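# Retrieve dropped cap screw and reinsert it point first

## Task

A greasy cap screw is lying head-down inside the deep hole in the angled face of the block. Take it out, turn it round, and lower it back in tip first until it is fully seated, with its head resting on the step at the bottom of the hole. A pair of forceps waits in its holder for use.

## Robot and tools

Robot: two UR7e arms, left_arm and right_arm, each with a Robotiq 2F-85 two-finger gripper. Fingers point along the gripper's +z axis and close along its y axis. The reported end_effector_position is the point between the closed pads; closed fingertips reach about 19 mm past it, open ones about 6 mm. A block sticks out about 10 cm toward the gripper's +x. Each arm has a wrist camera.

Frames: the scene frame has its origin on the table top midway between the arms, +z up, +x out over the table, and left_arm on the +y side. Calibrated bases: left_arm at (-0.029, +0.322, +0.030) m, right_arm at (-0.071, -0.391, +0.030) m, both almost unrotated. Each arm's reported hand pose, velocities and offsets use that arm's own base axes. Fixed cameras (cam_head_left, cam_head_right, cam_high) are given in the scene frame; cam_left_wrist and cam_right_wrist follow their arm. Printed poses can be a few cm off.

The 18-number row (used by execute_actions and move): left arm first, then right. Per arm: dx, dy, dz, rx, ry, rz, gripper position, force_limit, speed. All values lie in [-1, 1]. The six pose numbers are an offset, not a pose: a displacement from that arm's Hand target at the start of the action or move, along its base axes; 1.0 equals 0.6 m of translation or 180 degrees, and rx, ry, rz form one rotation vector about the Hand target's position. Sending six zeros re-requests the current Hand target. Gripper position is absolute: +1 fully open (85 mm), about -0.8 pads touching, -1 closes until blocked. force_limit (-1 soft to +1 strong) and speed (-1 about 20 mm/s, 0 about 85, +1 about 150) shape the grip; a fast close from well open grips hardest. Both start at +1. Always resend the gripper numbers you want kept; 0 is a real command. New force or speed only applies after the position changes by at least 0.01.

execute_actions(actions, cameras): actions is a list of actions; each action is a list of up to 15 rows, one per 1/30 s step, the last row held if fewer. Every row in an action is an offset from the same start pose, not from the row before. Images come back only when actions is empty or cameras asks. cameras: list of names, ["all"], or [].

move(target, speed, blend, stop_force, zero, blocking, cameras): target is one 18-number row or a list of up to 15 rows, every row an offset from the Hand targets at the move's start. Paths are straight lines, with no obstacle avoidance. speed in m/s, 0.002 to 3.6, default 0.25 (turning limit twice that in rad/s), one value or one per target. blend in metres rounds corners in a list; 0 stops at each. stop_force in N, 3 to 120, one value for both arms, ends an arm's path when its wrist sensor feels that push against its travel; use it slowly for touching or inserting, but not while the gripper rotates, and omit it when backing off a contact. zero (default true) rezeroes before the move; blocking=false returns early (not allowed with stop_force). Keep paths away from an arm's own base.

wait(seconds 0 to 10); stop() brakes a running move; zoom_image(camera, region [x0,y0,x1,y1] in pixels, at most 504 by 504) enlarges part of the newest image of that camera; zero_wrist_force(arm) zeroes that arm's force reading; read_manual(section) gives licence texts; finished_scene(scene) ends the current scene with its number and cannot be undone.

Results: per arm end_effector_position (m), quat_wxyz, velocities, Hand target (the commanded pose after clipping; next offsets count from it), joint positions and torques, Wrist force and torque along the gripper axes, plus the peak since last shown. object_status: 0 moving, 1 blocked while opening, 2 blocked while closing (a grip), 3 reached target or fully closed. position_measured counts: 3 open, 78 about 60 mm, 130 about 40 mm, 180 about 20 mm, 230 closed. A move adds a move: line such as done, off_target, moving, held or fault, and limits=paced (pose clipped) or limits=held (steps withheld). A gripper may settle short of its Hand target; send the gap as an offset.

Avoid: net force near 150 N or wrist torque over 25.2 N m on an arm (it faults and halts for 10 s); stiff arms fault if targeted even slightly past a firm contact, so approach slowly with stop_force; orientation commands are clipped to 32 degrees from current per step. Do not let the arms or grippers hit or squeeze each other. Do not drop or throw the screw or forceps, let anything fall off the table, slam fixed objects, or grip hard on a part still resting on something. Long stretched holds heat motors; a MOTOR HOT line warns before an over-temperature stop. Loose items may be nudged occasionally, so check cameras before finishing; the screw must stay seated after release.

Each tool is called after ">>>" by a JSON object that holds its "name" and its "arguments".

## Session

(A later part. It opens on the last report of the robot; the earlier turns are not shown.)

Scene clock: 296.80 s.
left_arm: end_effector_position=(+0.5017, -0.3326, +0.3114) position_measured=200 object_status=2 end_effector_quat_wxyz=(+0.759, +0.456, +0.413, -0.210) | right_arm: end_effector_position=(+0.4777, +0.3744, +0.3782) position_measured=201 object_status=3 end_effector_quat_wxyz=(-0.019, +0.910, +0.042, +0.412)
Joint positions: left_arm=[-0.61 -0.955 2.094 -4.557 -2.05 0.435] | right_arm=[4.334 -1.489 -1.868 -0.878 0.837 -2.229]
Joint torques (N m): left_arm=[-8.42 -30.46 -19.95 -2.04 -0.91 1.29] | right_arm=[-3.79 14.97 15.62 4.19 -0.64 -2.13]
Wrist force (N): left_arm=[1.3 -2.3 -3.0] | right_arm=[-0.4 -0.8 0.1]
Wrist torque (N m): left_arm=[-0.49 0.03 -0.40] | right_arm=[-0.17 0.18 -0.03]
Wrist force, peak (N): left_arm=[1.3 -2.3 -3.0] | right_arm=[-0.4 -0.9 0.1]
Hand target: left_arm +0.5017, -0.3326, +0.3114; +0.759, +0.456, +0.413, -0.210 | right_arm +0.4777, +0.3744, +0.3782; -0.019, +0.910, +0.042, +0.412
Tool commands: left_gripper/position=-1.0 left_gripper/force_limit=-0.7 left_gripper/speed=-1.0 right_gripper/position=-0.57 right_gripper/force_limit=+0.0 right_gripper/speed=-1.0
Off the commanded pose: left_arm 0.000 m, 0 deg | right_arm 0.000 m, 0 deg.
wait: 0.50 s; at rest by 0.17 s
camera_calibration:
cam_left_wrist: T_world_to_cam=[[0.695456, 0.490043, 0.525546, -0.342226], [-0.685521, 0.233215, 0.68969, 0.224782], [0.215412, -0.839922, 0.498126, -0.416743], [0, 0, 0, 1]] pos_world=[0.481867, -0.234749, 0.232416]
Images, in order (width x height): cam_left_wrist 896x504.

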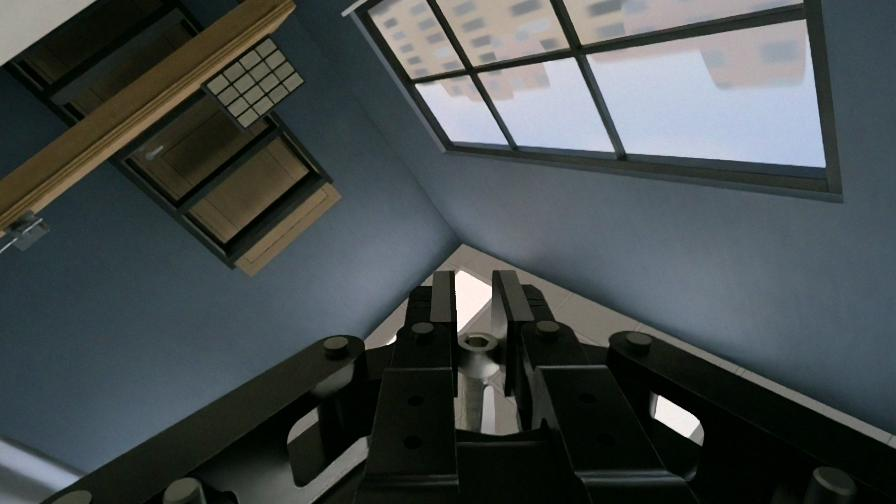

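>>> {"name": "move", "arguments": {"target": [0,0,0,0,0,0,-1,-0.7,-1,-0.0857,-0.008,0.1228,0,0,0,-0.57,0,-1], "speed": 0.07}}

>>> {"name": "move", "arguments": {"target": [-0.15,0.23,0.05,0,0,0,-1,-0.7,-1,0,0,0,0,0,0,-0.74,-0.2,-1], "speed": 0.2, "cameras": ["cam_left_wrist"]}}

>>> {"name": "zoom_image", "arguments": {"camera": "cam_left_wrist", "region": [340, 240, 600, 500]}}

Scene clock: 307.23 s.
left_arm: end_effector_position=(+0.5017, -0.3326, +0.3114) position_measured=200 object_status=2 end_effector_quat_wxyz=(+0.759, +0.456, +0.413, -0.210) | right_arm: end_effector_position=(+0.4262, +0.3697, +0.4520) position_measured=201 object_status=3 end_effector_quat_wxyz=(-0.019, +0.910, +0.042, +0.412)
Joint positions: left_arm=[-0.61 -0.955 2.094 -4.557 -2.05 0.435] | right_arm=[4.447 -1.372 -1.755 -1.205 0.79 -2.087]
Joint torques (N m): left_arm=[-7.31 -32 -14.49 -1.82 -0.74 0.67] | right_arm=[-12.4 8.61 14.59 2.02 0.55 -2.54]
Wrist force (N): left_arm=[1.3 -1.9 -2.7] | right_arm=[-0.1 -0.7 -0.2]
Wrist torque (N m): left_arm=[-0.43 0.04 -0.41] | right_arm=[-0.16 0.13 0.00]
Wrist force, peak (N): left_arm=[1.3 -2.4 -3.1] | right_arm=[-1.1 -0.4 1.2]
Hand target: left_arm +0.5017, -0.3326, +0.3114; +0.759, +0.456, +0.413, -0.210 | right_arm +0.4262, +0.3696, +0.4519; -0.019, +0.910, +0.042, +0.412
Off the commanded pose: left_arm 0.000 m, 0 deg | right_arm 0.000 m, 0 deg.
move: done

Scene clock: 308.57 s.
left_arm: end_effector_position=(+0.4118, -0.1947, +0.3414) position_measured=200 object_status=2 end_effector_quat_wxyz=(+0.759, +0.456, +0.413, -0.210) | right_arm: end_effector_position=(+0.4262, +0.3696, +0.4519) position_measured=215 object_status=2 end_effector_quat_wxyz=(-0.019, +0.910, +0.042, +0.412)
Joint positions: left_arm=[-0.365 -1.166 2.387 -4.688 -2.284 0.347] | right_arm=[4.446 -1.372 -1.755 -1.205 0.79 -2.088]
Joint torques (N m): left_arm=[8.63 -32.99 -3.09 -0.4 -0.82 0.58] | right_arm=[-12.66 6.62 14.88 1.16 0.51 -2.57]
Wrist force (N): left_arm=[1.4 -2.1 -3.1] | right_arm=[-0.1 -0.8 -0.1]
Wrist torque (N m): left_arm=[-0.45 0.00 -0.39] | right_arm=[-0.17 0.13 0.00]
Wrist force, peak (N): left_arm=[0.2 -1.6 -5.5] | right_arm=[-0.2 -0.9 -0.4]
Hand target: left_arm +0.4117, -0.1946, +0.3414; +0.759, +0.456, +0.413, -0.210 | right_arm +0.4262, +0.3696, +0.4519; -0.019, +0.910, +0.042, +0.412
Off the commanded pose: left_arm 0.000 m, 0 deg | right_arm 0.000 m, 0 deg.
move: done
camera_calibration:
cam_left_wrist: T_world_to_cam=[[0.695456, 0.490043, 0.525546, -0.363097], [-0.685521, 0.233215, 0.68969, 0.110279], [0.215412, -0.839922, 0.498126, -0.296412], [0, 0, 0, 1]] pos_world=[0.391967, -0.0967487, 0.262416]
Images, in order (width x height): cam_left_wrist 896x504.

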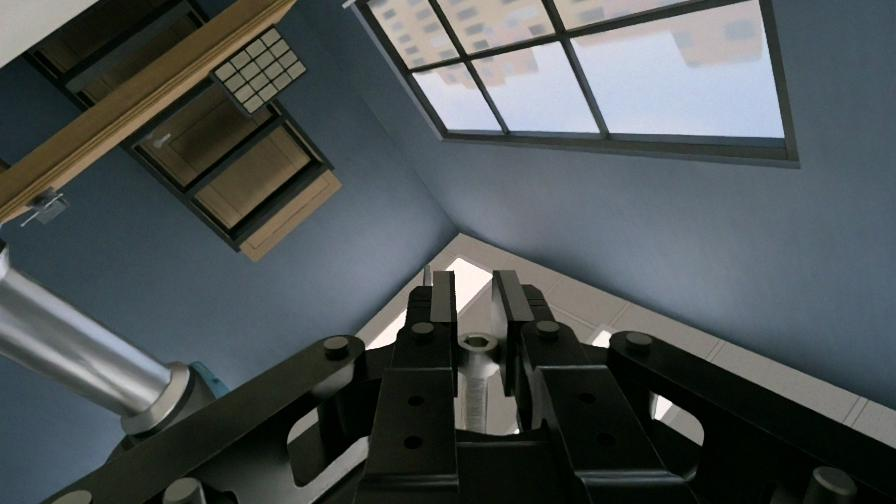

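Scaled by 1.938 from the camera's 896x504 image, which has a finer 1280x720 frame.

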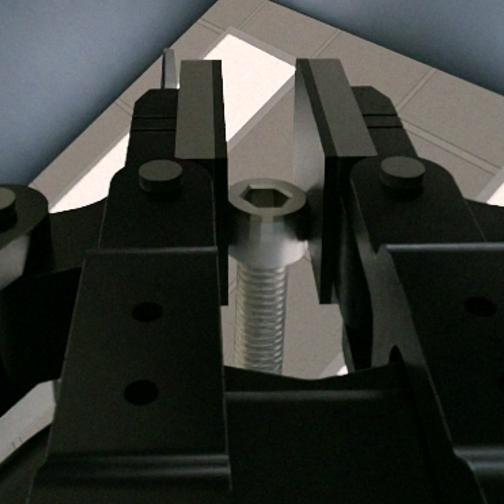

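>>> {"name": "move", "arguments": {"target": [0,0,0,0.218,-0.4335,0.1215,-1,-0.7,-1,0,0,0,0,0,0,-0.74,-0.2,-1], "speed": 0.4}}

>>> {"name": "move", "arguments": {"target": [0,0,0,0.218,-0.4335,0.1215,-1,-0.7,-1,0,0,0,0,0,0,-0.74,-0.2,-1], "speed": 0.4}}

>>> {"name": "move", "arguments": {"target": [0.047,-0.0757,-0.2023,0.1111,0.0114,-0.1594,-1,-0.7,-1,0,0,0,0,0,0,-0.74,-0.2,-1], "speed": 0.25, "cameras": ["cam_left_wrist","cam_high"]}}

Scene clock: 324.37 s.
left_arm: end_effector_position=(+0.4117, -0.1946, +0.3413) position_measured=200 object_status=2 end_effector_quat_wxyz=(+0.686, +0.615, -0.030, +0.389) end_effector_velocity=(+0.000, +0.000, +0.000) end_effector_angular_velocity=(+0.002, -0.005, +0.002) | right_arm: end_effector_position=(+0.4262, +0.3696, +0.4519) position_measured=215 object_status=2 end_effector_quat_wxyz=(-0.019, +0.910, +0.042, +0.412)
Joint positions: left_arm=[-0.366 -1.166 2.388 -4.689 -2.282 1.918] | right_arm=[4.446 -1.372 -1.755 -1.205 0.79 -2.088]
Joint velocities: left_arm=[0 0 0 0 0 0.005] | right_arm=[within noise]
Joint torques (N m): left_arm=[-5.06 -31.79 -8.81 -1.78 0.04 1.7] | right_arm=[-12.77 7.13 14.85 1.2 -0.14 -2.53]
Wrist force (N): left_arm=[-1.4 -1.1 -2.9] | right_arm=[-0.1 -0.7 -0.4]
Wrist torque (N m): left_arm=[-0.24 0.04 -0.02] | right_arm=[-0.15 0.12 0.01]
Wrist force, peak (N): left_arm=[1.3 -2.0 -3.5] | right_arm=[0.0 -0.9 -0.4]
Hand target: left_arm +0.4117, -0.1946, +0.3414; +0.686, +0.615, -0.030, +0.389 | right_arm +0.4262, +0.3696, +0.4519; -0.019, +0.910, +0.042, +0.412
Off the commanded pose: left_arm 0.000 m, 0 deg | right_arm 0.000 m, 0 deg.
move: done

Scene clock: 326.87 s.
left_arm: end_effector_position=(+0.4117, -0.1946, +0.3413) position_measured=200 object_status=2 end_effector_quat_wxyz=(+0.210, +0.413, -0.456, +0.760) end_effector_velocity=(+0.000, -0.001, +0.000) end_effector_angular_velocity=(+0.001, -0.007, +0.000) | right_arm: end_effector_position=(+0.4262, +0.3696, +0.4519) position_measured=215 object_status=2 end_effector_quat_wxyz=(-0.019, +0.910, +0.042, +0.412)
Joint positions: left_arm=[-0.366 -1.164 2.387 -4.692 -2.282 3.489] | right_arm=[4.446 -1.372 -1.755 -1.205 0.79 -2.088]
Joint velocities: left_arm=[-0.002 0 0 -0.002 0.001 0.005] | right_arm=[within noise]
Joint torques (N m): left_arm=[-9.52 -32.05 0.99 -1.84 1.68 1.82] | right_arm=[-12.52 7 14.61 1.17 -0.36 -2.54]
Wrist force (N): left_arm=[-2.4 3.2 -2.7] | right_arm=[-0.2 -0.6 -0.4]
Wrist torque (N m): left_arm=[0.19 0.32 0.04] | right_arm=[-0.15 0.14 0.00]
Wrist force, peak (N): left_arm=[-2.5 3.0 -3.0] | right_arm=[0.0 -1.0 -0.4]
Hand target: left_arm +0.4117, -0.1946, +0.3414; +0.210, +0.413, -0.456, +0.760 | right_arm +0.4262, +0.3696, +0.4519; -0.019, +0.910, +0.042, +0.412
Off the commanded pose: left_arm 0.000 m, 0 deg | right_arm 0.000 m, 0 deg.
move: done

Scene clock: 327.40 s.
left_arm: end_effector_position=(+0.4127, -0.1964, +0.3363) position_measured=200 object_status=2 end_effector_quat_wxyz=(+0.215, +0.410, -0.465, +0.754) | right_arm: end_effector_position=(+0.4262, +0.3696, +0.4519) position_measured=215 object_status=2 end_effector_quat_wxyz=(-0.019, +0.910, +0.042, +0.412)
Joint positions: left_arm=[-0.354 -1.152 2.373 -4.682 -2.316 3.491] | right_arm=[4.446 -1.372 -1.755 -1.205 0.79 -2.088]
Joint torques (N m): left_arm=[-8.62 -35.56 2.8 -2.21 -0.13 -0.32] | right_arm=[-12.39 7.58 14.79 1.11 -0.36 -2.51]
Wrist force (N): left_arm=[-2.6 3.3 -2.9] | right_arm=[0.0 -0.5 -0.2]
Wrist torque (N m): left_arm=[0.21 0.34 -0.03] | right_arm=[-0.13 0.11 0.01]
Wrist force, peak (N): left_arm=[-5.4 3.6 -1.5] | right_arm=[-0.4 -0.8 -0.1]
Hand target: left_arm +0.4126, -0.1965, +0.3363; +0.215, +0.410, -0.465, +0.754 (not the last commanded pose) | right_arm +0.4262, +0.3696, +0.4519; -0.019, +0.910, +0.042, +0.412
Off the commanded pose: left_arm 0.127 m, 34 deg | right_arm 0.000 m, 0 deg.
move: held (left_arm; a check stopped the path); limits=held
pose unreachable (left arm): on one or more control steps of this call, first in action 0 (counted from 0), this arm could not follow its commanded pose, so it was not sent that pose on those steps. It may still have moved: this result reports where it is.
cause: moving toward the commanded pose would bring two parts of the arm too close to each other (its gripper and another part of the arm, with joints 4 (wrist 1) to 6 (wrist 3) between them, 6 mm apart when it was first held).
camera_calibration:
cam_left_wrist: T_world_to_cam=[[-0.700237, -0.478915, -0.529442, 0.38024], [0.401387, 0.349185, -0.846734, 0.205714], [0.590387, -0.805425, -0.0522816, -0.258447], [0, 0, 0, 1]] pos_world=[0.336271, -0.0978888, 0.361988]
Images, in order (width x height): cam_high 896x504, cam_left_wrist 896x504.

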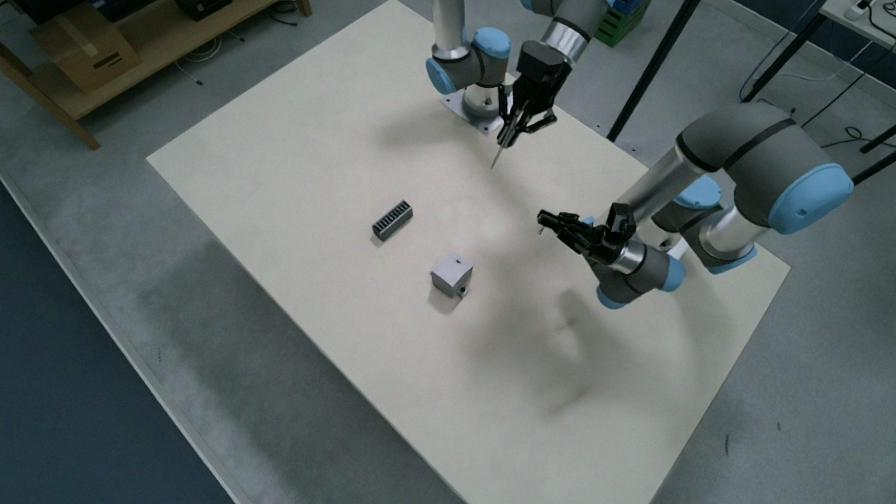

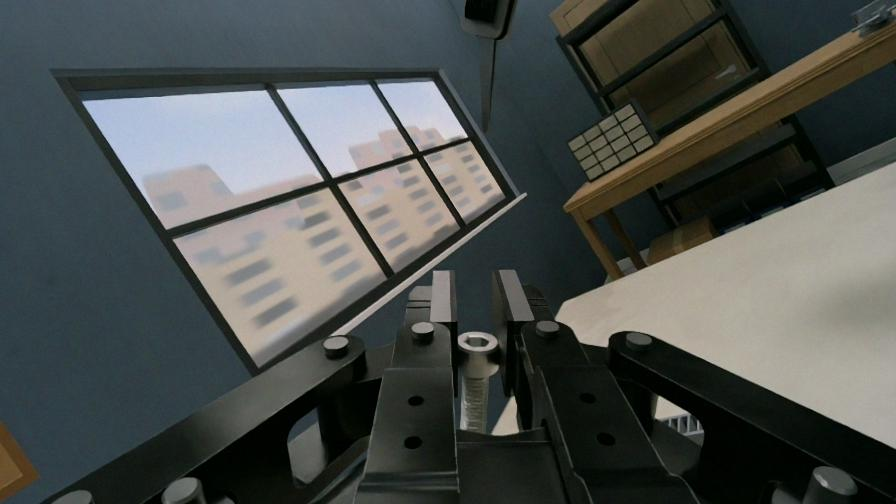

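>>> {"name": "move", "arguments": {"target": [[0.109,-0.1725,-0.08,0,0,0,-1,-0.7,-1,0,0,0,0,0,0,-0.74,-0.2,-1],[0.109,-0.1725,-0.16,0.1069,0.0108,-0.153,-1,-0.7,-1,0,0,0,0,0,0,-0.74,-0.2,-1]], "speed": 0.2, "cameras": ["cam_high"]}}

Scene clock: 336.40 s.
left_arm: end_effector_position=(+0.4780, -0.2999, +0.2403) position_measured=200 object_status=2 end_effector_quat_wxyz=(-0.324, -0.331, +0.664, -0.587) | right_arm: end_effector_position=(+0.4262, +0.3696, +0.4519) position_measured=215 object_status=2 end_effector_quat_wxyz=(-0.019, +0.910, +0.042, +0.412)
Joint positions: left_arm=[-0.366 -0.956 1.999 -3.879 -2.804 4.035] | right_arm=[4.446 -1.372 -1.755 -1.205 0.79 -2.088]
Joint torques (N m): left_arm=[-9.41 -31.95 -22.73 -0.16 -2.72 1.83] | right_arm=[-12.34 8.15 15.16 1.17 -1.2 -2.53]
Wrist force (N): left_arm=[-2.1 2.9 -2.1] | right_arm=[-0.2 -0.7 -0.1]
Wrist torque (N m): left_arm=[0.20 0.25 0.08] | right_arm=[-0.16 0.14 0.00]
Wrist force, peak (N): left_arm=[-0.9 2.4 -4.9] | right_arm=[-0.1 -0.9 -0.5]
Hand target: left_arm +0.4780, -0.3000, +0.2403; -0.324, -0.330, +0.664, -0.587 | right_arm +0.4262, +0.3696, +0.4519; -0.019, +0.910, +0.042, +0.412
Off the commanded pose: left_arm 0.000 m, 0 deg | right_arm 0.000 m, 0 deg.
move: done
Images, in order (width x height): cam_high 896x504.

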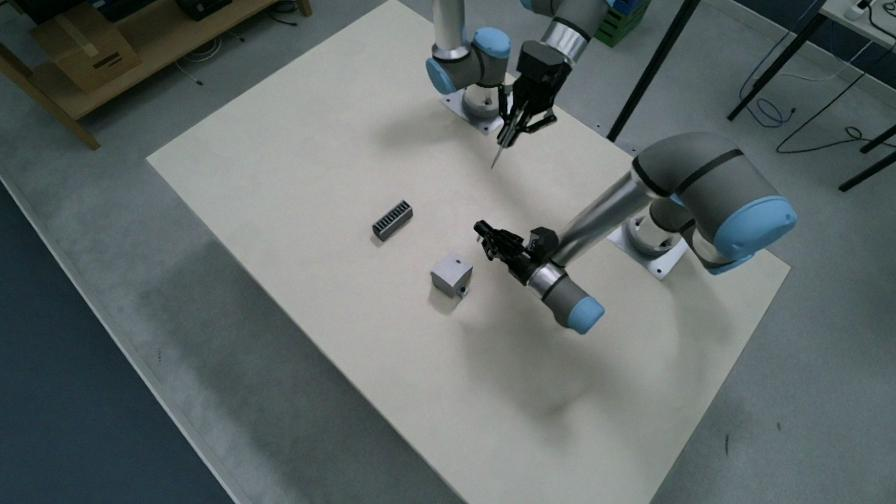

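>>> {"name": "move", "arguments": {"target": [0,0,0,0.0634,0.0064,-0.091,-1,-0.7,-1,0,0,0,0,0,0,-0.74,-0.2,-1], "speed": 0.2}}

Scene clock: 357.67 s.
left_arm: end_effector_position=(+0.4761, -0.2995, +0.2407) position_measured=200 object_status=2 end_effector_quat_wxyz=(-0.369, -0.280, +0.746, -0.478) | right_arm: end_effector_position=(+0.4262, +0.3696, +0.4519) position_measured=215 object_status=2 end_effector_quat_wxyz=(-0.019, +0.910, +0.042, +0.412)
Joint positions: left_arm=[-0.358 -1.202 1.958 -2.533 -2.862 5.052] | right_arm=[4.446 -1.372 -1.755 -1.205 0.79 -2.088]
Joint torques (N m): left_arm=[2.35 -26.99 -11.63 -4.18 -3.83 -1.48] | right_arm=[-12.36 7.77 15.02 1.17 -1.48 -2.48]
Wrist force (N): left_arm=[-2.2 2.7 -1.3] | right_arm=[-0.2 -0.6 -0.5]
Wrist torque (N m): left_arm=[0.22 0.29 0.11] | right_arm=[-0.15 0.14 0.00]
Wrist force, peak (N): left_arm=[-4.1 4.2 -0.8] | right_arm=[-0.3 -0.9 -0.4]
Hand target: left_arm +0.4761, -0.2995, +0.2407; -0.369, -0.280, +0.746, -0.478 (not the last commanded pose) | right_arm +0.4262, +0.3696, +0.4519; -0.019, +0.910, +0.042, +0.412
Off the commanded pose: left_arm 0.002 m, 3 deg | right_arm 0.000 m, 0 deg.
move: held (left_arm; a check stopped the path); limits=held
pose unreachable (left arm): on one or more control steps of this call, first in action 0 (counted from 0), this arm could not follow its commanded pose, so it was not sent that pose on those steps. It may still have moved: this result reports where it is.
cause: moving toward the commanded pose would bring two parts of the arm too close to each other (its gripper and another part of the arm, with joints 4 (wrist 1) to 6 (wrist 3) between them, 8 mm apart when it was first held).

>>> {"name": "move", "arguments": {"target": [0.0083,-0.0533,-0.2295,0,0,0,-1,-0.7,-1,0,0,0,0,0,0,-0.74,-0.2,-1], "speed": 0.1, "stop_force": 15, "cameras": ["cam_left_wrist","cam_high"]}}

>>> {"name": "zoom_image", "arguments": {"camera": "cam_high", "region": [420, 210, 500, 290]}}

Scene clock: 366.23 s.
left_arm: end_effector_position=(+0.4810, -0.3315, +0.1030) position_measured=200 object_status=2 end_effector_quat_wxyz=(-0.369, -0.280, +0.746, -0.478) | right_arm: end_effector_position=(+0.4262, +0.3696, +0.4519) position_measured=215 object_status=2 end_effector_quat_wxyz=(-0.019, +0.910, +0.042, +0.412)
Joint positions: left_arm=[-0.409 -0.865 1.966 -3.045 -2.847 4.878] | right_arm=[4.446 -1.372 -1.755 -1.205 0.79 -2.088]
Joint torques (N m): left_arm=[11.65 -34.75 -3.34 -3.81 -3.87 1.58] | right_arm=[-12.21 7.6 15.05 1.26 -2.19 -2.47]
Wrist force (N): left_arm=[-2.0 2.7 -1.6] | right_arm=[-0.2 -0.7 -0.4]
Wrist torque (N m): left_arm=[0.21 0.25 0.03] | right_arm=[-0.17 0.13 0.01]
Wrist force, peak (N): left_arm=[-3.5 3.5 -0.7] | right_arm=[-0.2 -0.9 -0.5]
Hand target: left_arm +0.4810, -0.3315, +0.1030; -0.369, -0.280, +0.746, -0.478 | right_arm +0.4262, +0.3696, +0.4519; -0.019, +0.910, +0.042, +0.412
Off the commanded pose: left_arm 0.000 m, 0 deg | right_arm 0.000 m, 0 deg.
move: done
camera_calibration:
cam_left_wrist: T_world_to_cam=[[-0.768745, 0.382083, -0.512877, 0.556548], [0.63554, 0.366667, -0.679444, -0.0961773], [-0.0715494, -0.848273, -0.524703, -0.066964], [0, 0, 0, 1]] pos_world=[0.484177, -0.234187, 0.184957]
Images, in order (width x height): cam_high 896x504, cam_left_wrist 896x504.

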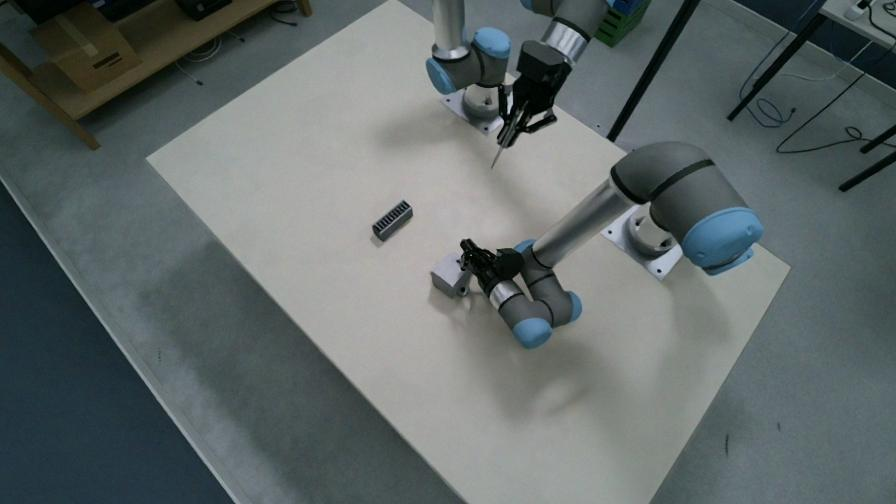

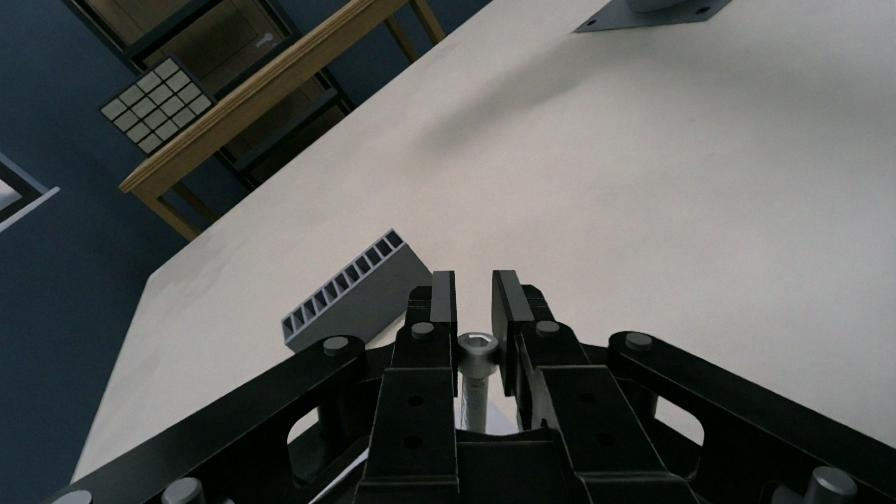

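Scaled by 6.300 from the camera's 896x504 image, which has a finer 1280x720 frame.

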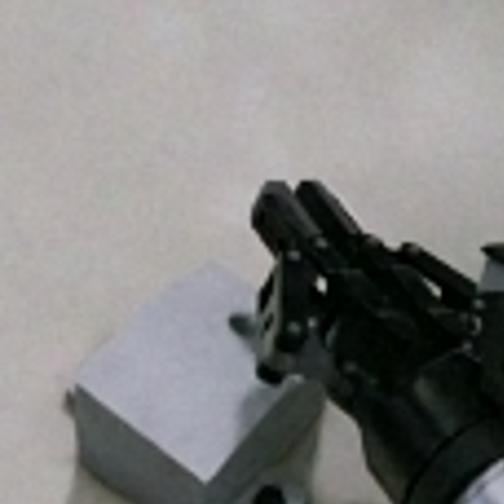

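>>> {"name": "move", "arguments": {"target": [0,0,0,0,0,0,-1,-0.7,-1,-0.12,-0.1065,-0.3,0.0054,-0.0942,-0.0215,-0.74,-0.2,-1], "speed": 0.2, "cameras": ["cam_right_wrist"]}}

Scene clock: 372.33 s.
left_arm: end_effector_position=(+0.4810, -0.3315, +0.1030) position_measured=200 object_status=2 end_effector_quat_wxyz=(-0.369, -0.280, +0.746, -0.478) | right_arm: end_effector_position=(+0.3542, +0.3058, +0.2719) position_measured=215 object_status=2 end_effector_quat_wxyz=(-0.006, +0.840, +0.011, +0.542)
Joint positions: left_arm=[-0.409 -0.865 1.966 -3.045 -2.847 4.878] | right_arm=[4.757 -1.196 -2.41 -1.151 0.425 -1.523]
Joint torques (N m): left_arm=[10.25 -35.28 -3.64 -3.75 -3.86 0.61] | right_arm=[-7.93 -2.94 12.29 2.28 -3.66 1.36]
Wrist force (N): left_arm=[-1.8 2.7 -1.4] | right_arm=[-0.5 -1.0 -0.1]
Wrist torque (N m): left_arm=[0.23 0.21 0.02] | right_arm=[-0.23 0.27 0.02]
Wrist force, peak (N): left_arm=[-2.1 2.9 -1.7] | right_arm=[-3.7 -0.3 -0.1]
Hand target: left_arm +0.4810, -0.3315, +0.1030; -0.369, -0.280, +0.746, -0.478 | right_arm +0.3542, +0.3057, +0.2719; -0.006, +0.840, +0.011, +0.542
Off the commanded pose: left_arm 0.000 m, 0 deg | right_arm 0.000 m, 0 deg.
move: done
camera_calibration:
cam_right_wrist: T_world_to_cam=[[0.0360511, -0.999203, 0.0171233, 0.291746], [-0.706372, -0.0375989, -0.706841, 0.464769], [0.706922, 0.013387, -0.707165, 0.0670015], [0, 0, 0, 1]] pos_world=[0.270417, 0.308091, 0.370903]
Images, in order (width x height): cam_right_wrist 896x504.

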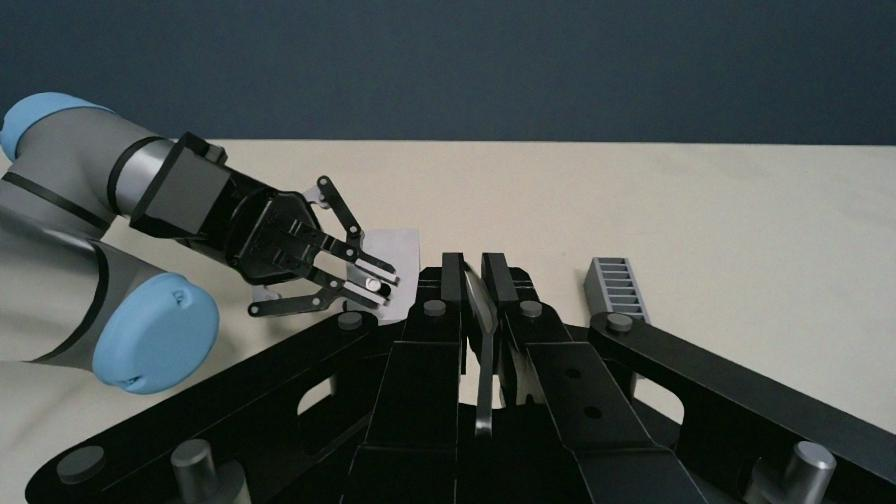

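>>> {"name": "zoom_image", "arguments": {"camera": "cam_right_wrist", "region": [345, 255, 405, 315]}}

Scaled by 8.400 from the camera's 896x504 image, which has a finer 1280x720 frame.

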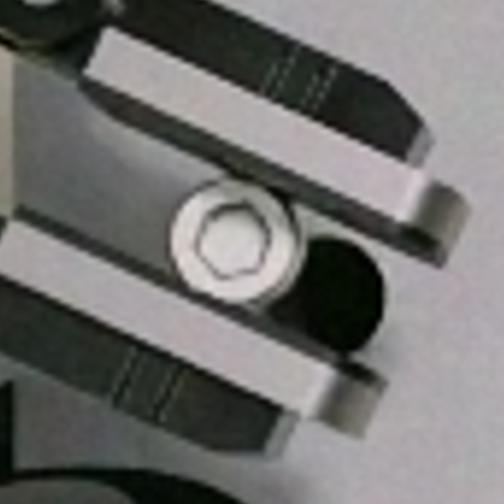

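>>> {"name": "move", "arguments": {"target": [0.0095,-0.0037,-0.0137,0,0,0,-1,-0.7,-1,0,0,0,0,0,0,-0.74,-0.2,-1], "speed": 0.05, "cameras": ["cam_right_wrist","cam_high"]}}

>>> {"name": "zoom_image", "arguments": {"camera": "cam_right_wrist", "region": [345, 255, 405, 315]}}

>>> {"name": "zoom_image", "arguments": {"camera": "cam_high", "region": [430, 220, 490, 280]}}

Scene clock: 384.40 s.
left_arm: end_effector_position=(+0.4868, -0.3337, +0.0947) position_measured=200 object_status=2 end_effector_quat_wxyz=(-0.369, -0.280, +0.746, -0.478) | right_arm: end_effector_position=(+0.3542, +0.3057, +0.2719) position_measured=215 object_status=2 end_effector_quat_wxyz=(-0.006, +0.840, +0.011, +0.542)
Joint positions: left_arm=[-0.409 -0.839 1.946 -3.05 -2.847 4.879] | right_arm=[4.757 -1.196 -2.411 -1.151 0.425 -1.523]
Joint torques (N m): left_arm=[9.76 -53.24 -5.12 -3.6 -3.7 0.45] | right_arm=[-11.61 -3.19 12.1 0.81 -4.02 2.63]
Wrist force (N): left_arm=[-2.0 2.8 -1.5] | right_arm=[0.0 -1.0 -0.4]
Wrist torque (N m): left_arm=[0.23 0.25 -0.01] | right_arm=[-0.22 0.20 0.00]
Wrist force, peak (N): left_arm=[-2.1 2.9 -1.8] | right_arm=[-0.2 -1.2 -0.5]
Hand target: left_arm +0.4867, -0.3337, +0.0947; -0.369, -0.280, +0.746, -0.478 | right_arm +0.3542, +0.3057, +0.2719; -0.006, +0.840, +0.011, +0.542
Off the commanded pose: left_arm 0.000 m, 0 deg | right_arm 0.000 m, 0 deg.
move: done
camera_calibration:
cam_right_wrist: T_world_to_cam=[[0.0358339, -0.999207, 0.0173426, 0.291723], [-0.706231, -0.0375977, -0.706983, 0.464782], [0.707074, 0.013086, -0.707018, 0.0668572], [0, 0, 0, 1]] pos_world=[0.270517, 0.308092, 0.370803]
Images, in order (width x height): cam_high 896x504, cam_right_wrist 896x504.

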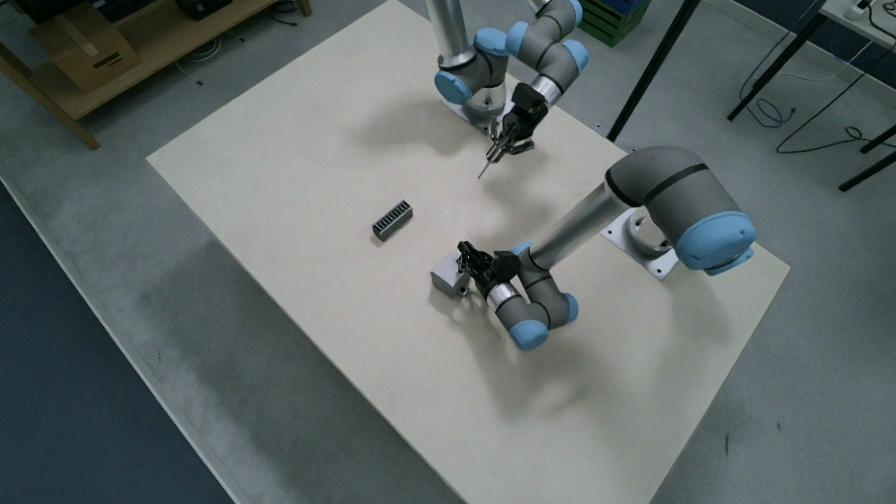

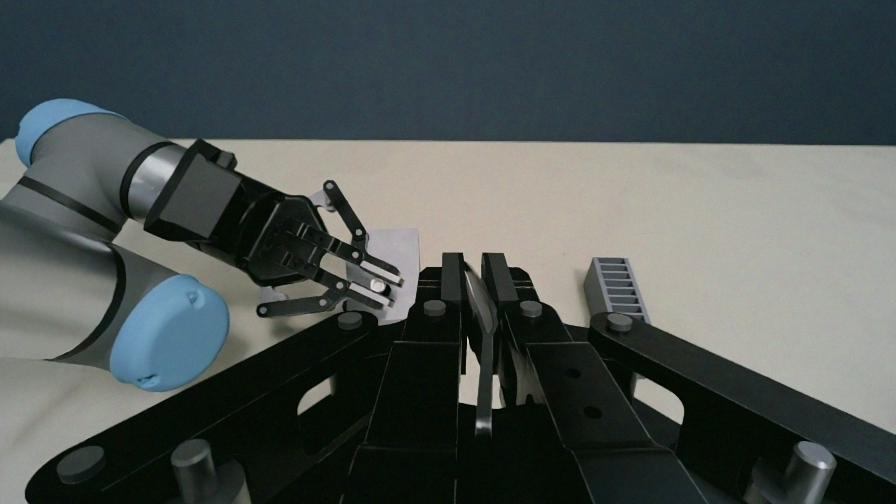

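Scaled by 8.400 from the camera's 896x504 image, which has a finer 1280x720 frame.

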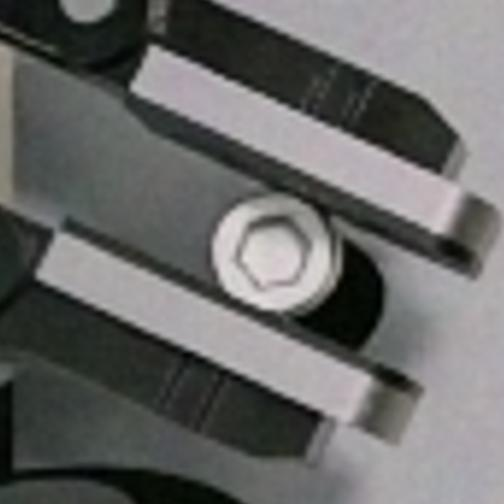

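Scaled by 8.400 from the camera's 896x504 image, which has a finer 1280x720 frame.

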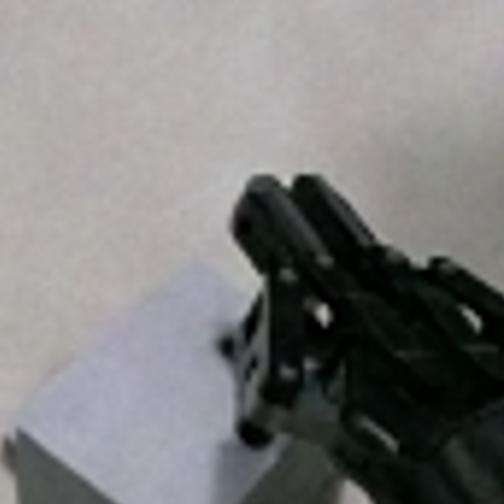

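>>> {"name": "move", "arguments": {"target": [0.0124,0.0006,-0.0177,0,0,0,-1,-0.7,-1,0,0,0,0,0,0,-0.74,-0.2,-1], "speed": 0.02, "stop_force": 4, "cameras": ["cam_right_wrist"]}}

>>> {"name": "zoom_image", "arguments": {"camera": "cam_right_wrist", "region": [345, 255, 405, 315]}}

Scene clock: 390.13 s.
left_arm: end_effector_position=(+0.4942, -0.3333, +0.0841) position_measured=200 object_status=2 end_effector_quat_wxyz=(-0.369, -0.280, +0.746, -0.478) | right_arm: end_effector_position=(+0.3542, +0.3057, +0.2719) position_measured=215 object_status=2 end_effector_quat_wxyz=(-0.006, +0.840, +0.011, +0.542)
Joint positions: left_arm=[-0.403 -0.811 1.924 -3.037 -2.849 4.898] | right_arm=[4.757 -1.196 -2.411 -1.151 0.425 -1.523]
Joint torques (N m): left_arm=[-9.33 -53.64 -2.7 -4.42 -1.52 -1.46] | right_arm=[-11.39 -3.02 11.89 0.75 -3.93 2.57]
Wrist force (N): left_arm=[-2.2 2.7 -1.7] | right_arm=[-0.2 -1.2 -0.5]
Wrist torque (N m): left_arm=[0.21 0.27 0.01] | right_arm=[-0.26 0.23 0.00]
Wrist force, peak (N): left_arm=[-2.1 3.0 -1.6] | right_arm=[-0.4 -1.2 -0.6]
Hand target: left_arm +0.4942, -0.3333, +0.0841; -0.369, -0.280, +0.746, -0.478 | right_arm +0.3542, +0.3057, +0.2719; -0.006, +0.840, +0.011, +0.542
Off the commanded pose: left_arm 0.000 m, 0 deg | right_arm 0.000 m, 0 deg.
move: done
camera_calibration:
cam_right_wrist: T_world_to_cam=[[0.0358339, -0.999207, 0.0173426, 0.291723], [-0.706231, -0.0375977, -0.706983, 0.464782], [0.707074, 0.013086, -0.707018, 0.0668572], [0, 0, 0, 1]] pos_world=[0.270517, 0.308092, 0.370803]
Images, in order (width x height): cam_right_wrist 896x504.

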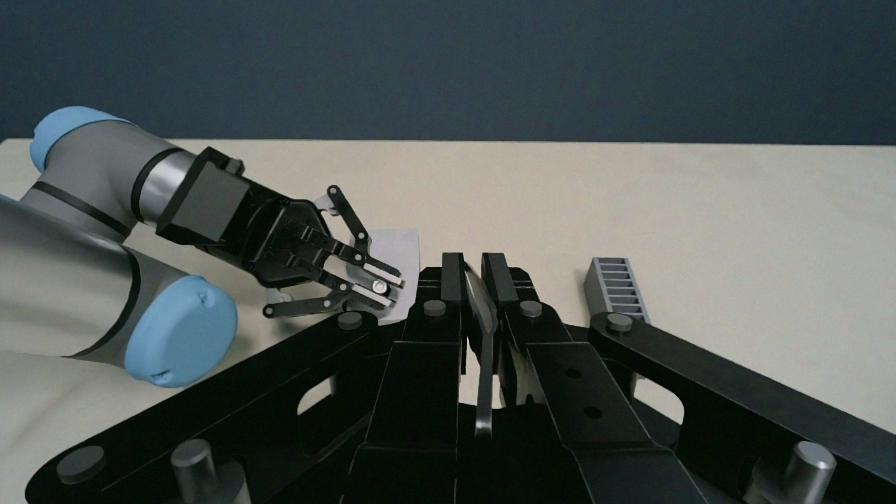

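Scaled by 8.400 from the camera's 896x504 image, which has a finer 1280x720 frame.

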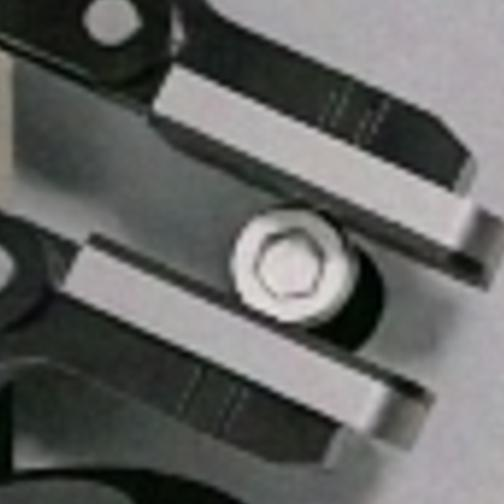

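>>> {"name": "move", "arguments": {"target": [0.0124,0.0013,-0.0177,0,0,0,-1,-0.7,-1,0,0,0,0,0,0,-0.74,-0.2,-1], "speed": 0.02, "stop_force": 4, "cameras": ["cam_right_wrist"]}}

>>> {"name": "zoom_image", "arguments": {"camera": "cam_right_wrist", "region": [345, 255, 405, 315]}}

Scene clock: 394.47 s.
left_arm: end_effector_position=(+0.5016, -0.3326, +0.0735) position_measured=200 object_status=2 end_effector_quat_wxyz=(-0.369, -0.280, +0.746, -0.478) | right_arm: end_effector_position=(+0.3542, +0.3057, +0.2719) position_measured=215 object_status=2 end_effector_quat_wxyz=(-0.006, +0.840, +0.011, +0.542)
Joint positions: left_arm=[-0.397 -0.784 1.901 -3.021 -2.852 4.919] | right_arm=[4.757 -1.196 -2.411 -1.151 0.425 -1.523]
Joint torques (N m): left_arm=[-9.48 -54.47 -2.62 -4.58 -1.22 -1.76] | right_arm=[-9.79 -3.12 11.66 0.76 -3.75 2.61]
Wrist force (N): left_arm=[-2.1 2.9 -1.5] | right_arm=[-0.3 -1.1 -0.1]
Wrist torque (N m): left_arm=[0.24 0.25 0.02] | right_arm=[-0.23 0.24 0.00]
Wrist force, peak (N): left_arm=[-2.2 2.9 -1.9] | right_arm=[-0.4 -1.3 -0.3]
Hand target: left_arm +0.5016, -0.3326, +0.0735; -0.369, -0.280, +0.746, -0.478 | right_arm +0.3542, +0.3057, +0.2719; -0.006, +0.840, +0.011, +0.542
Off the commanded pose: left_arm 0.000 m, 0 deg | right_arm 0.000 m, 0 deg.
move: done
camera_calibration:
cam_right_wrist: T_world_to_cam=[[0.0358339, -0.999207, 0.0173426, 0.291723], [-0.706231, -0.0375977, -0.706983, 0.464782], [0.707074, 0.013086, -0.707018, 0.0668572], [0, 0, 0, 1]] pos_world=[0.270517, 0.308092, 0.370803]
Images, in order (width x height): cam_right_wrist 896x504.

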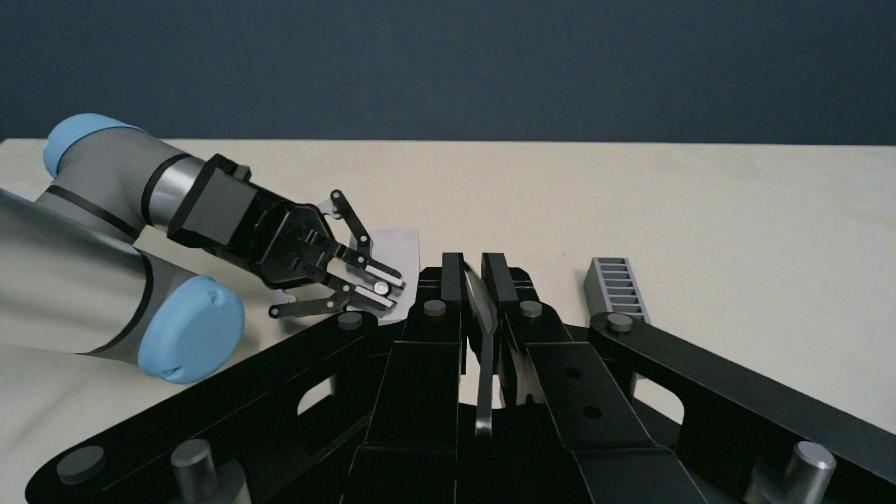

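Scaled by 8.400 from the camera's 896x504 image, which has a finer 1280x720 frame.

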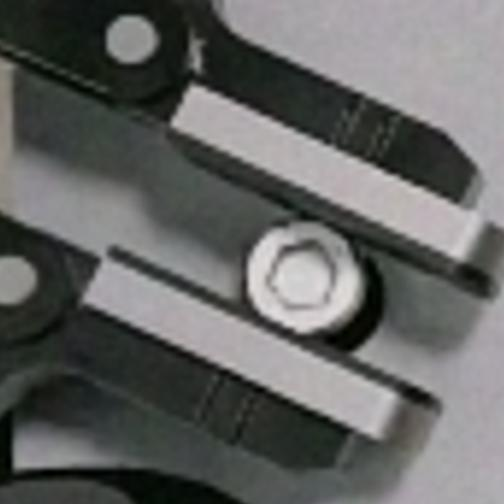

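>>> {"name": "move", "arguments": {"target": [0.0095,0.0008,-0.0137,0,0,0,-1,-0.7,-1,0,0,0,0,0,0,-0.74,-0.2,-1], "speed": 0.015, "stop_force": 4, "cameras": ["cam_right_wrist"]}}

>>> {"name": "zoom_image", "arguments": {"camera": "cam_right_wrist", "region": [345, 255, 405, 315]}}

Scene clock: 399.43 s.
left_arm: end_effector_position=(+0.5068, -0.3321, +0.0660) position_measured=200 object_status=2 end_effector_quat_wxyz=(-0.369, -0.280, +0.746, -0.478) | right_arm: end_effector_position=(+0.3542, +0.3057, +0.2719) position_measured=215 object_status=2 end_effector_quat_wxyz=(-0.006, +0.840, +0.011, +0.542)
Joint positions: left_arm=[-0.392 -0.765 1.885 -3.01 -2.853 4.933] | right_arm=[4.757 -1.196 -2.411 -1.151 0.425 -1.523]
Joint torques (N m): left_arm=[-10.73 -54.23 -3.08 -4.23 -0.9 -1.61] | right_arm=[-7.96 -2.9 11.78 0.78 -3.7 2.6]
Wrist force (N): left_arm=[-0.7 3.1 -4.2] | right_arm=[-0.4 -0.8 -0.2]
Wrist torque (N m): left_arm=[0.26 0.12 0.11] | right_arm=[-0.19 0.26 0.00]
Wrist force, peak (N): left_arm=[19.2 5.8 -10.5] | right_arm=[-0.5 -1.3 -0.4]
Hand target: left_arm +0.5068, -0.3321, +0.0660; -0.369, -0.280, +0.746, -0.478 (not the last commanded pose) | right_arm +0.3542, +0.3057, +0.2719; -0.006, +0.840, +0.011, +0.542
Off the commanded pose: left_arm 0.001 m, 0 deg | right_arm 0.000 m, 0 deg.
move: contact (left_arm)
camera_calibration:
cam_right_wrist: T_world_to_cam=[[0.0358339, -0.999207, 0.0173426, 0.291723], [-0.706231, -0.0375977, -0.706983, 0.464782], [0.707074, 0.013086, -0.707018, 0.0668572], [0, 0, 0, 1]] pos_world=[0.270517, 0.308092, 0.370803]
Images, in order (width x height): cam_right_wrist 896x504.

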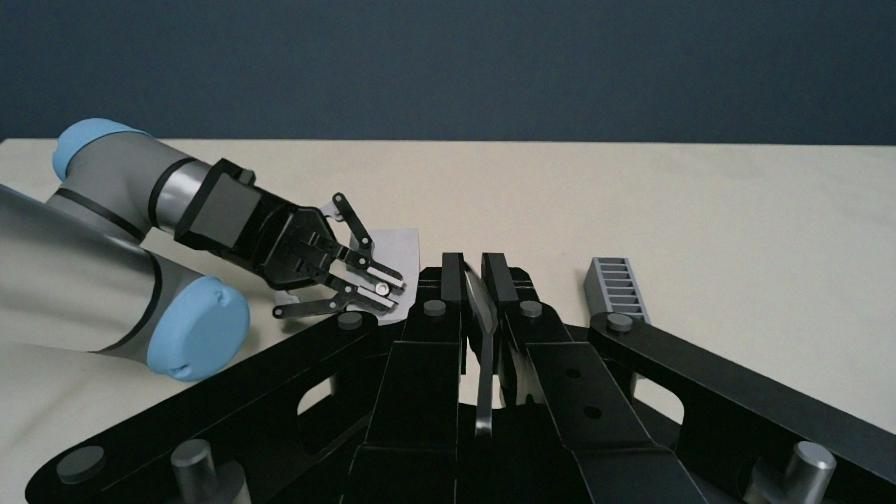

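Scaled by 8.400 from the camera's 896x504 image, which has a finer 1280x720 frame.

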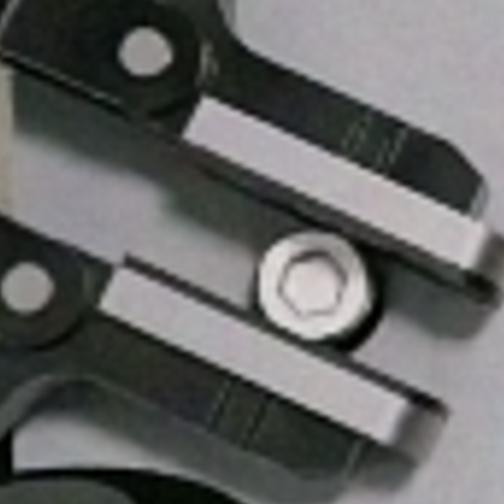

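>>> {"name": "move", "arguments": {"target": [-0.0011,-0.0001,0.0016,0,0,0,-0.45,-0.7,-1,0,0,0,0,0,0,-0.74,-0.2,-1], "speed": 0.02, "cameras": ["cam_right_wrist"]}}

>>> {"name": "wait", "arguments": {"seconds": 0.5, "cameras": ["cam_right_wrist"]}}

>>> {"name": "zoom_image", "arguments": {"camera": "cam_right_wrist", "region": [345, 255, 405, 315]}}

Scene clock: 402.80 s.
left_arm: end_effector_position=(+0.5061, -0.3322, +0.0670) position_measured=186 object_status=3 end_effector_quat_wxyz=(-0.369, -0.280, +0.746, -0.478) | right_arm: end_effector_position=(+0.3542, +0.3057, +0.2719) position_measured=215 object_status=2 end_effector_quat_wxyz=(-0.006, +0.840, +0.011, +0.542)
Joint positions: left_arm=[-0.393 -0.768 1.887 -3.012 -2.853 4.931] | right_arm=[4.757 -1.196 -2.411 -1.151 0.425 -1.523]
Joint torques (N m): left_arm=[-7.95 -51.8 -5.09 -4.35 0.02 -1.49] | right_arm=[-7.41 -2.98 12.07 0.72 -3.57 2.57]
Wrist force (N): left_arm=[-2.0 2.9 -1.6] | right_arm=[-0.3 -0.9 -0.3]
Wrist torque (N m): left_arm=[0.27 0.26 0.10] | right_arm=[-0.21 0.25 0.00]
Wrist force, peak (N): left_arm=[-0.7 3.4 -4.5] | right_arm=[-0.1 -1.3 -0.5]
Hand target: left_arm +0.5061, -0.3322, +0.0670; -0.369, -0.280, +0.746, -0.478 | right_arm +0.3542, +0.3057, +0.2719; -0.006, +0.840, +0.011, +0.542
Off the commanded pose: left_arm 0.000 m, 0 deg | right_arm 0.000 m, 0 deg.
move: done
camera_calibration:
cam_right_wrist: T_world_to_cam=[[0.0358339, -0.999207, 0.0173426, 0.291723], [-0.706231, -0.0375977, -0.706983, 0.464782], [0.707074, 0.013086, -0.707018, 0.0668572], [0, 0, 0, 1]] pos_world=[0.270517, 0.308092, 0.370803]
Images, in order (width x height): cam_right_wrist 896x504.

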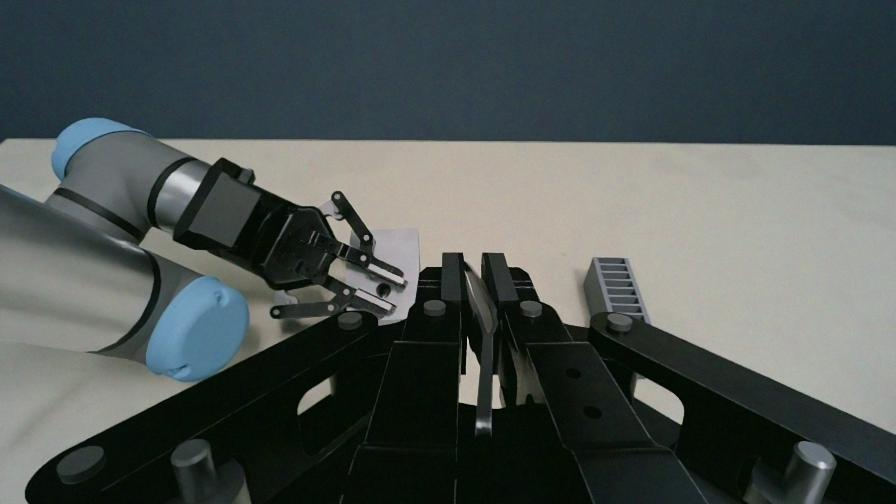

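Scene clock: 403.30 s.
left_arm: end_effector_position=(+0.5061, -0.3322, +0.0670) position_measured=186 object_status=3 end_effector_quat_wxyz=(-0.369, -0.280, +0.746, -0.478) | right_arm: end_effector_position=(+0.3542, +0.3057, +0.2719) position_measured=215 object_status=2 end_effector_quat_wxyz=(-0.006, +0.840, +0.011, +0.542)
Joint positions: left_arm=[-0.393 -0.768 1.887 -3.012 -2.853 4.931] | right_arm=[4.757 -1.196 -2.411 -1.151 0.425 -1.523]
Joint torques (N m): left_arm=[-6.41 -43.99 -12.23 -3.54 -0.07 -0.28] | right_arm=[-7.25 -3.07 11.98 0.77 -3.56 2.63]
Wrist force (N): left_arm=[-1.8 2.8 -1.8] | right_arm=[-0.1 -1.0 -0.5]
Wrist torque (N m): left_arm=[0.25 0.23 0.10] | right_arm=[-0.23 0.22 0.00]
Wrist force, peak (N): left_arm=[-1.8 3.0 -1.5] | right_arm=[-0.3 -1.2 -0.5]
Hand target: left_arm +0.5061, -0.3322, +0.0670; -0.369, -0.280, +0.746, -0.478 | right_arm +0.3542, +0.3057, +0.2719; -0.006, +0.840, +0.011, +0.542
Tool commands: left_gripper/position=-0.45 left_gripper/force_limit=-0.7 left_gripper/speed=-1.0 right_gripper/position=-0.74 right_gripper/force_limit=-0.2 right_gripper/speed=-1.0
Off the commanded pose: left_arm 0.000 m, 0 deg | right_arm 0.000 m, 0 deg.
wait: 0.50 s; at rest by 0.17 s
camera_calibration:
cam_right_wrist: T_world_to_cam=[[0.0358339, -0.999207, 0.0173426, 0.291723], [-0.706231, -0.0375977, -0.706983, 0.464782], [0.707074, 0.013086, -0.707018, 0.0668572], [0, 0, 0, 1]] pos_world=[0.270517, 0.308092, 0.370803]
Images, in order (width x height): cam_right_wrist 896x504.

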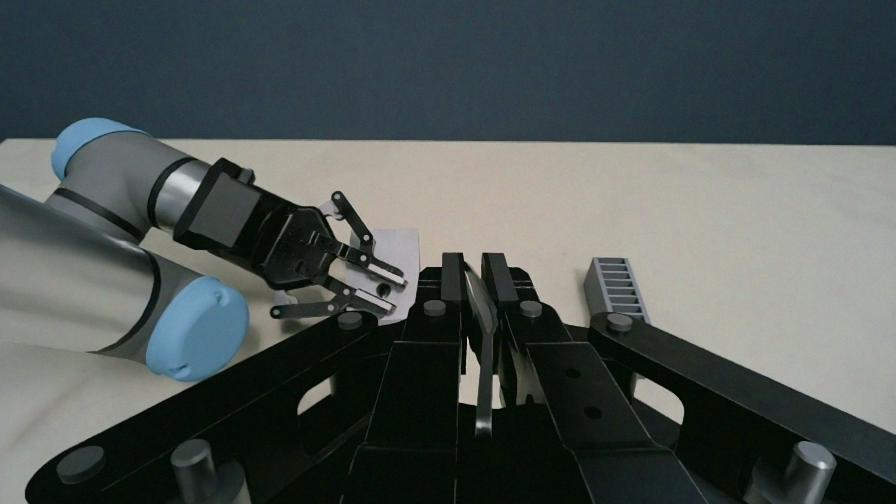

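Scaled by 8.400 from the camera's 896x504 image, which has a finer 1280x720 frame.

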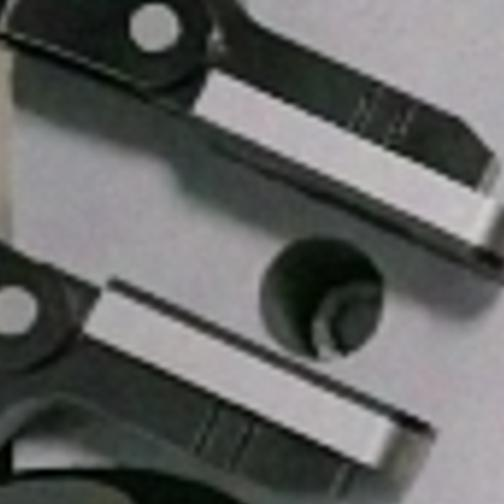

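>>> {"name": "finished_scene", "arguments": {"scene": 2}}

The scene is finished: the task was done.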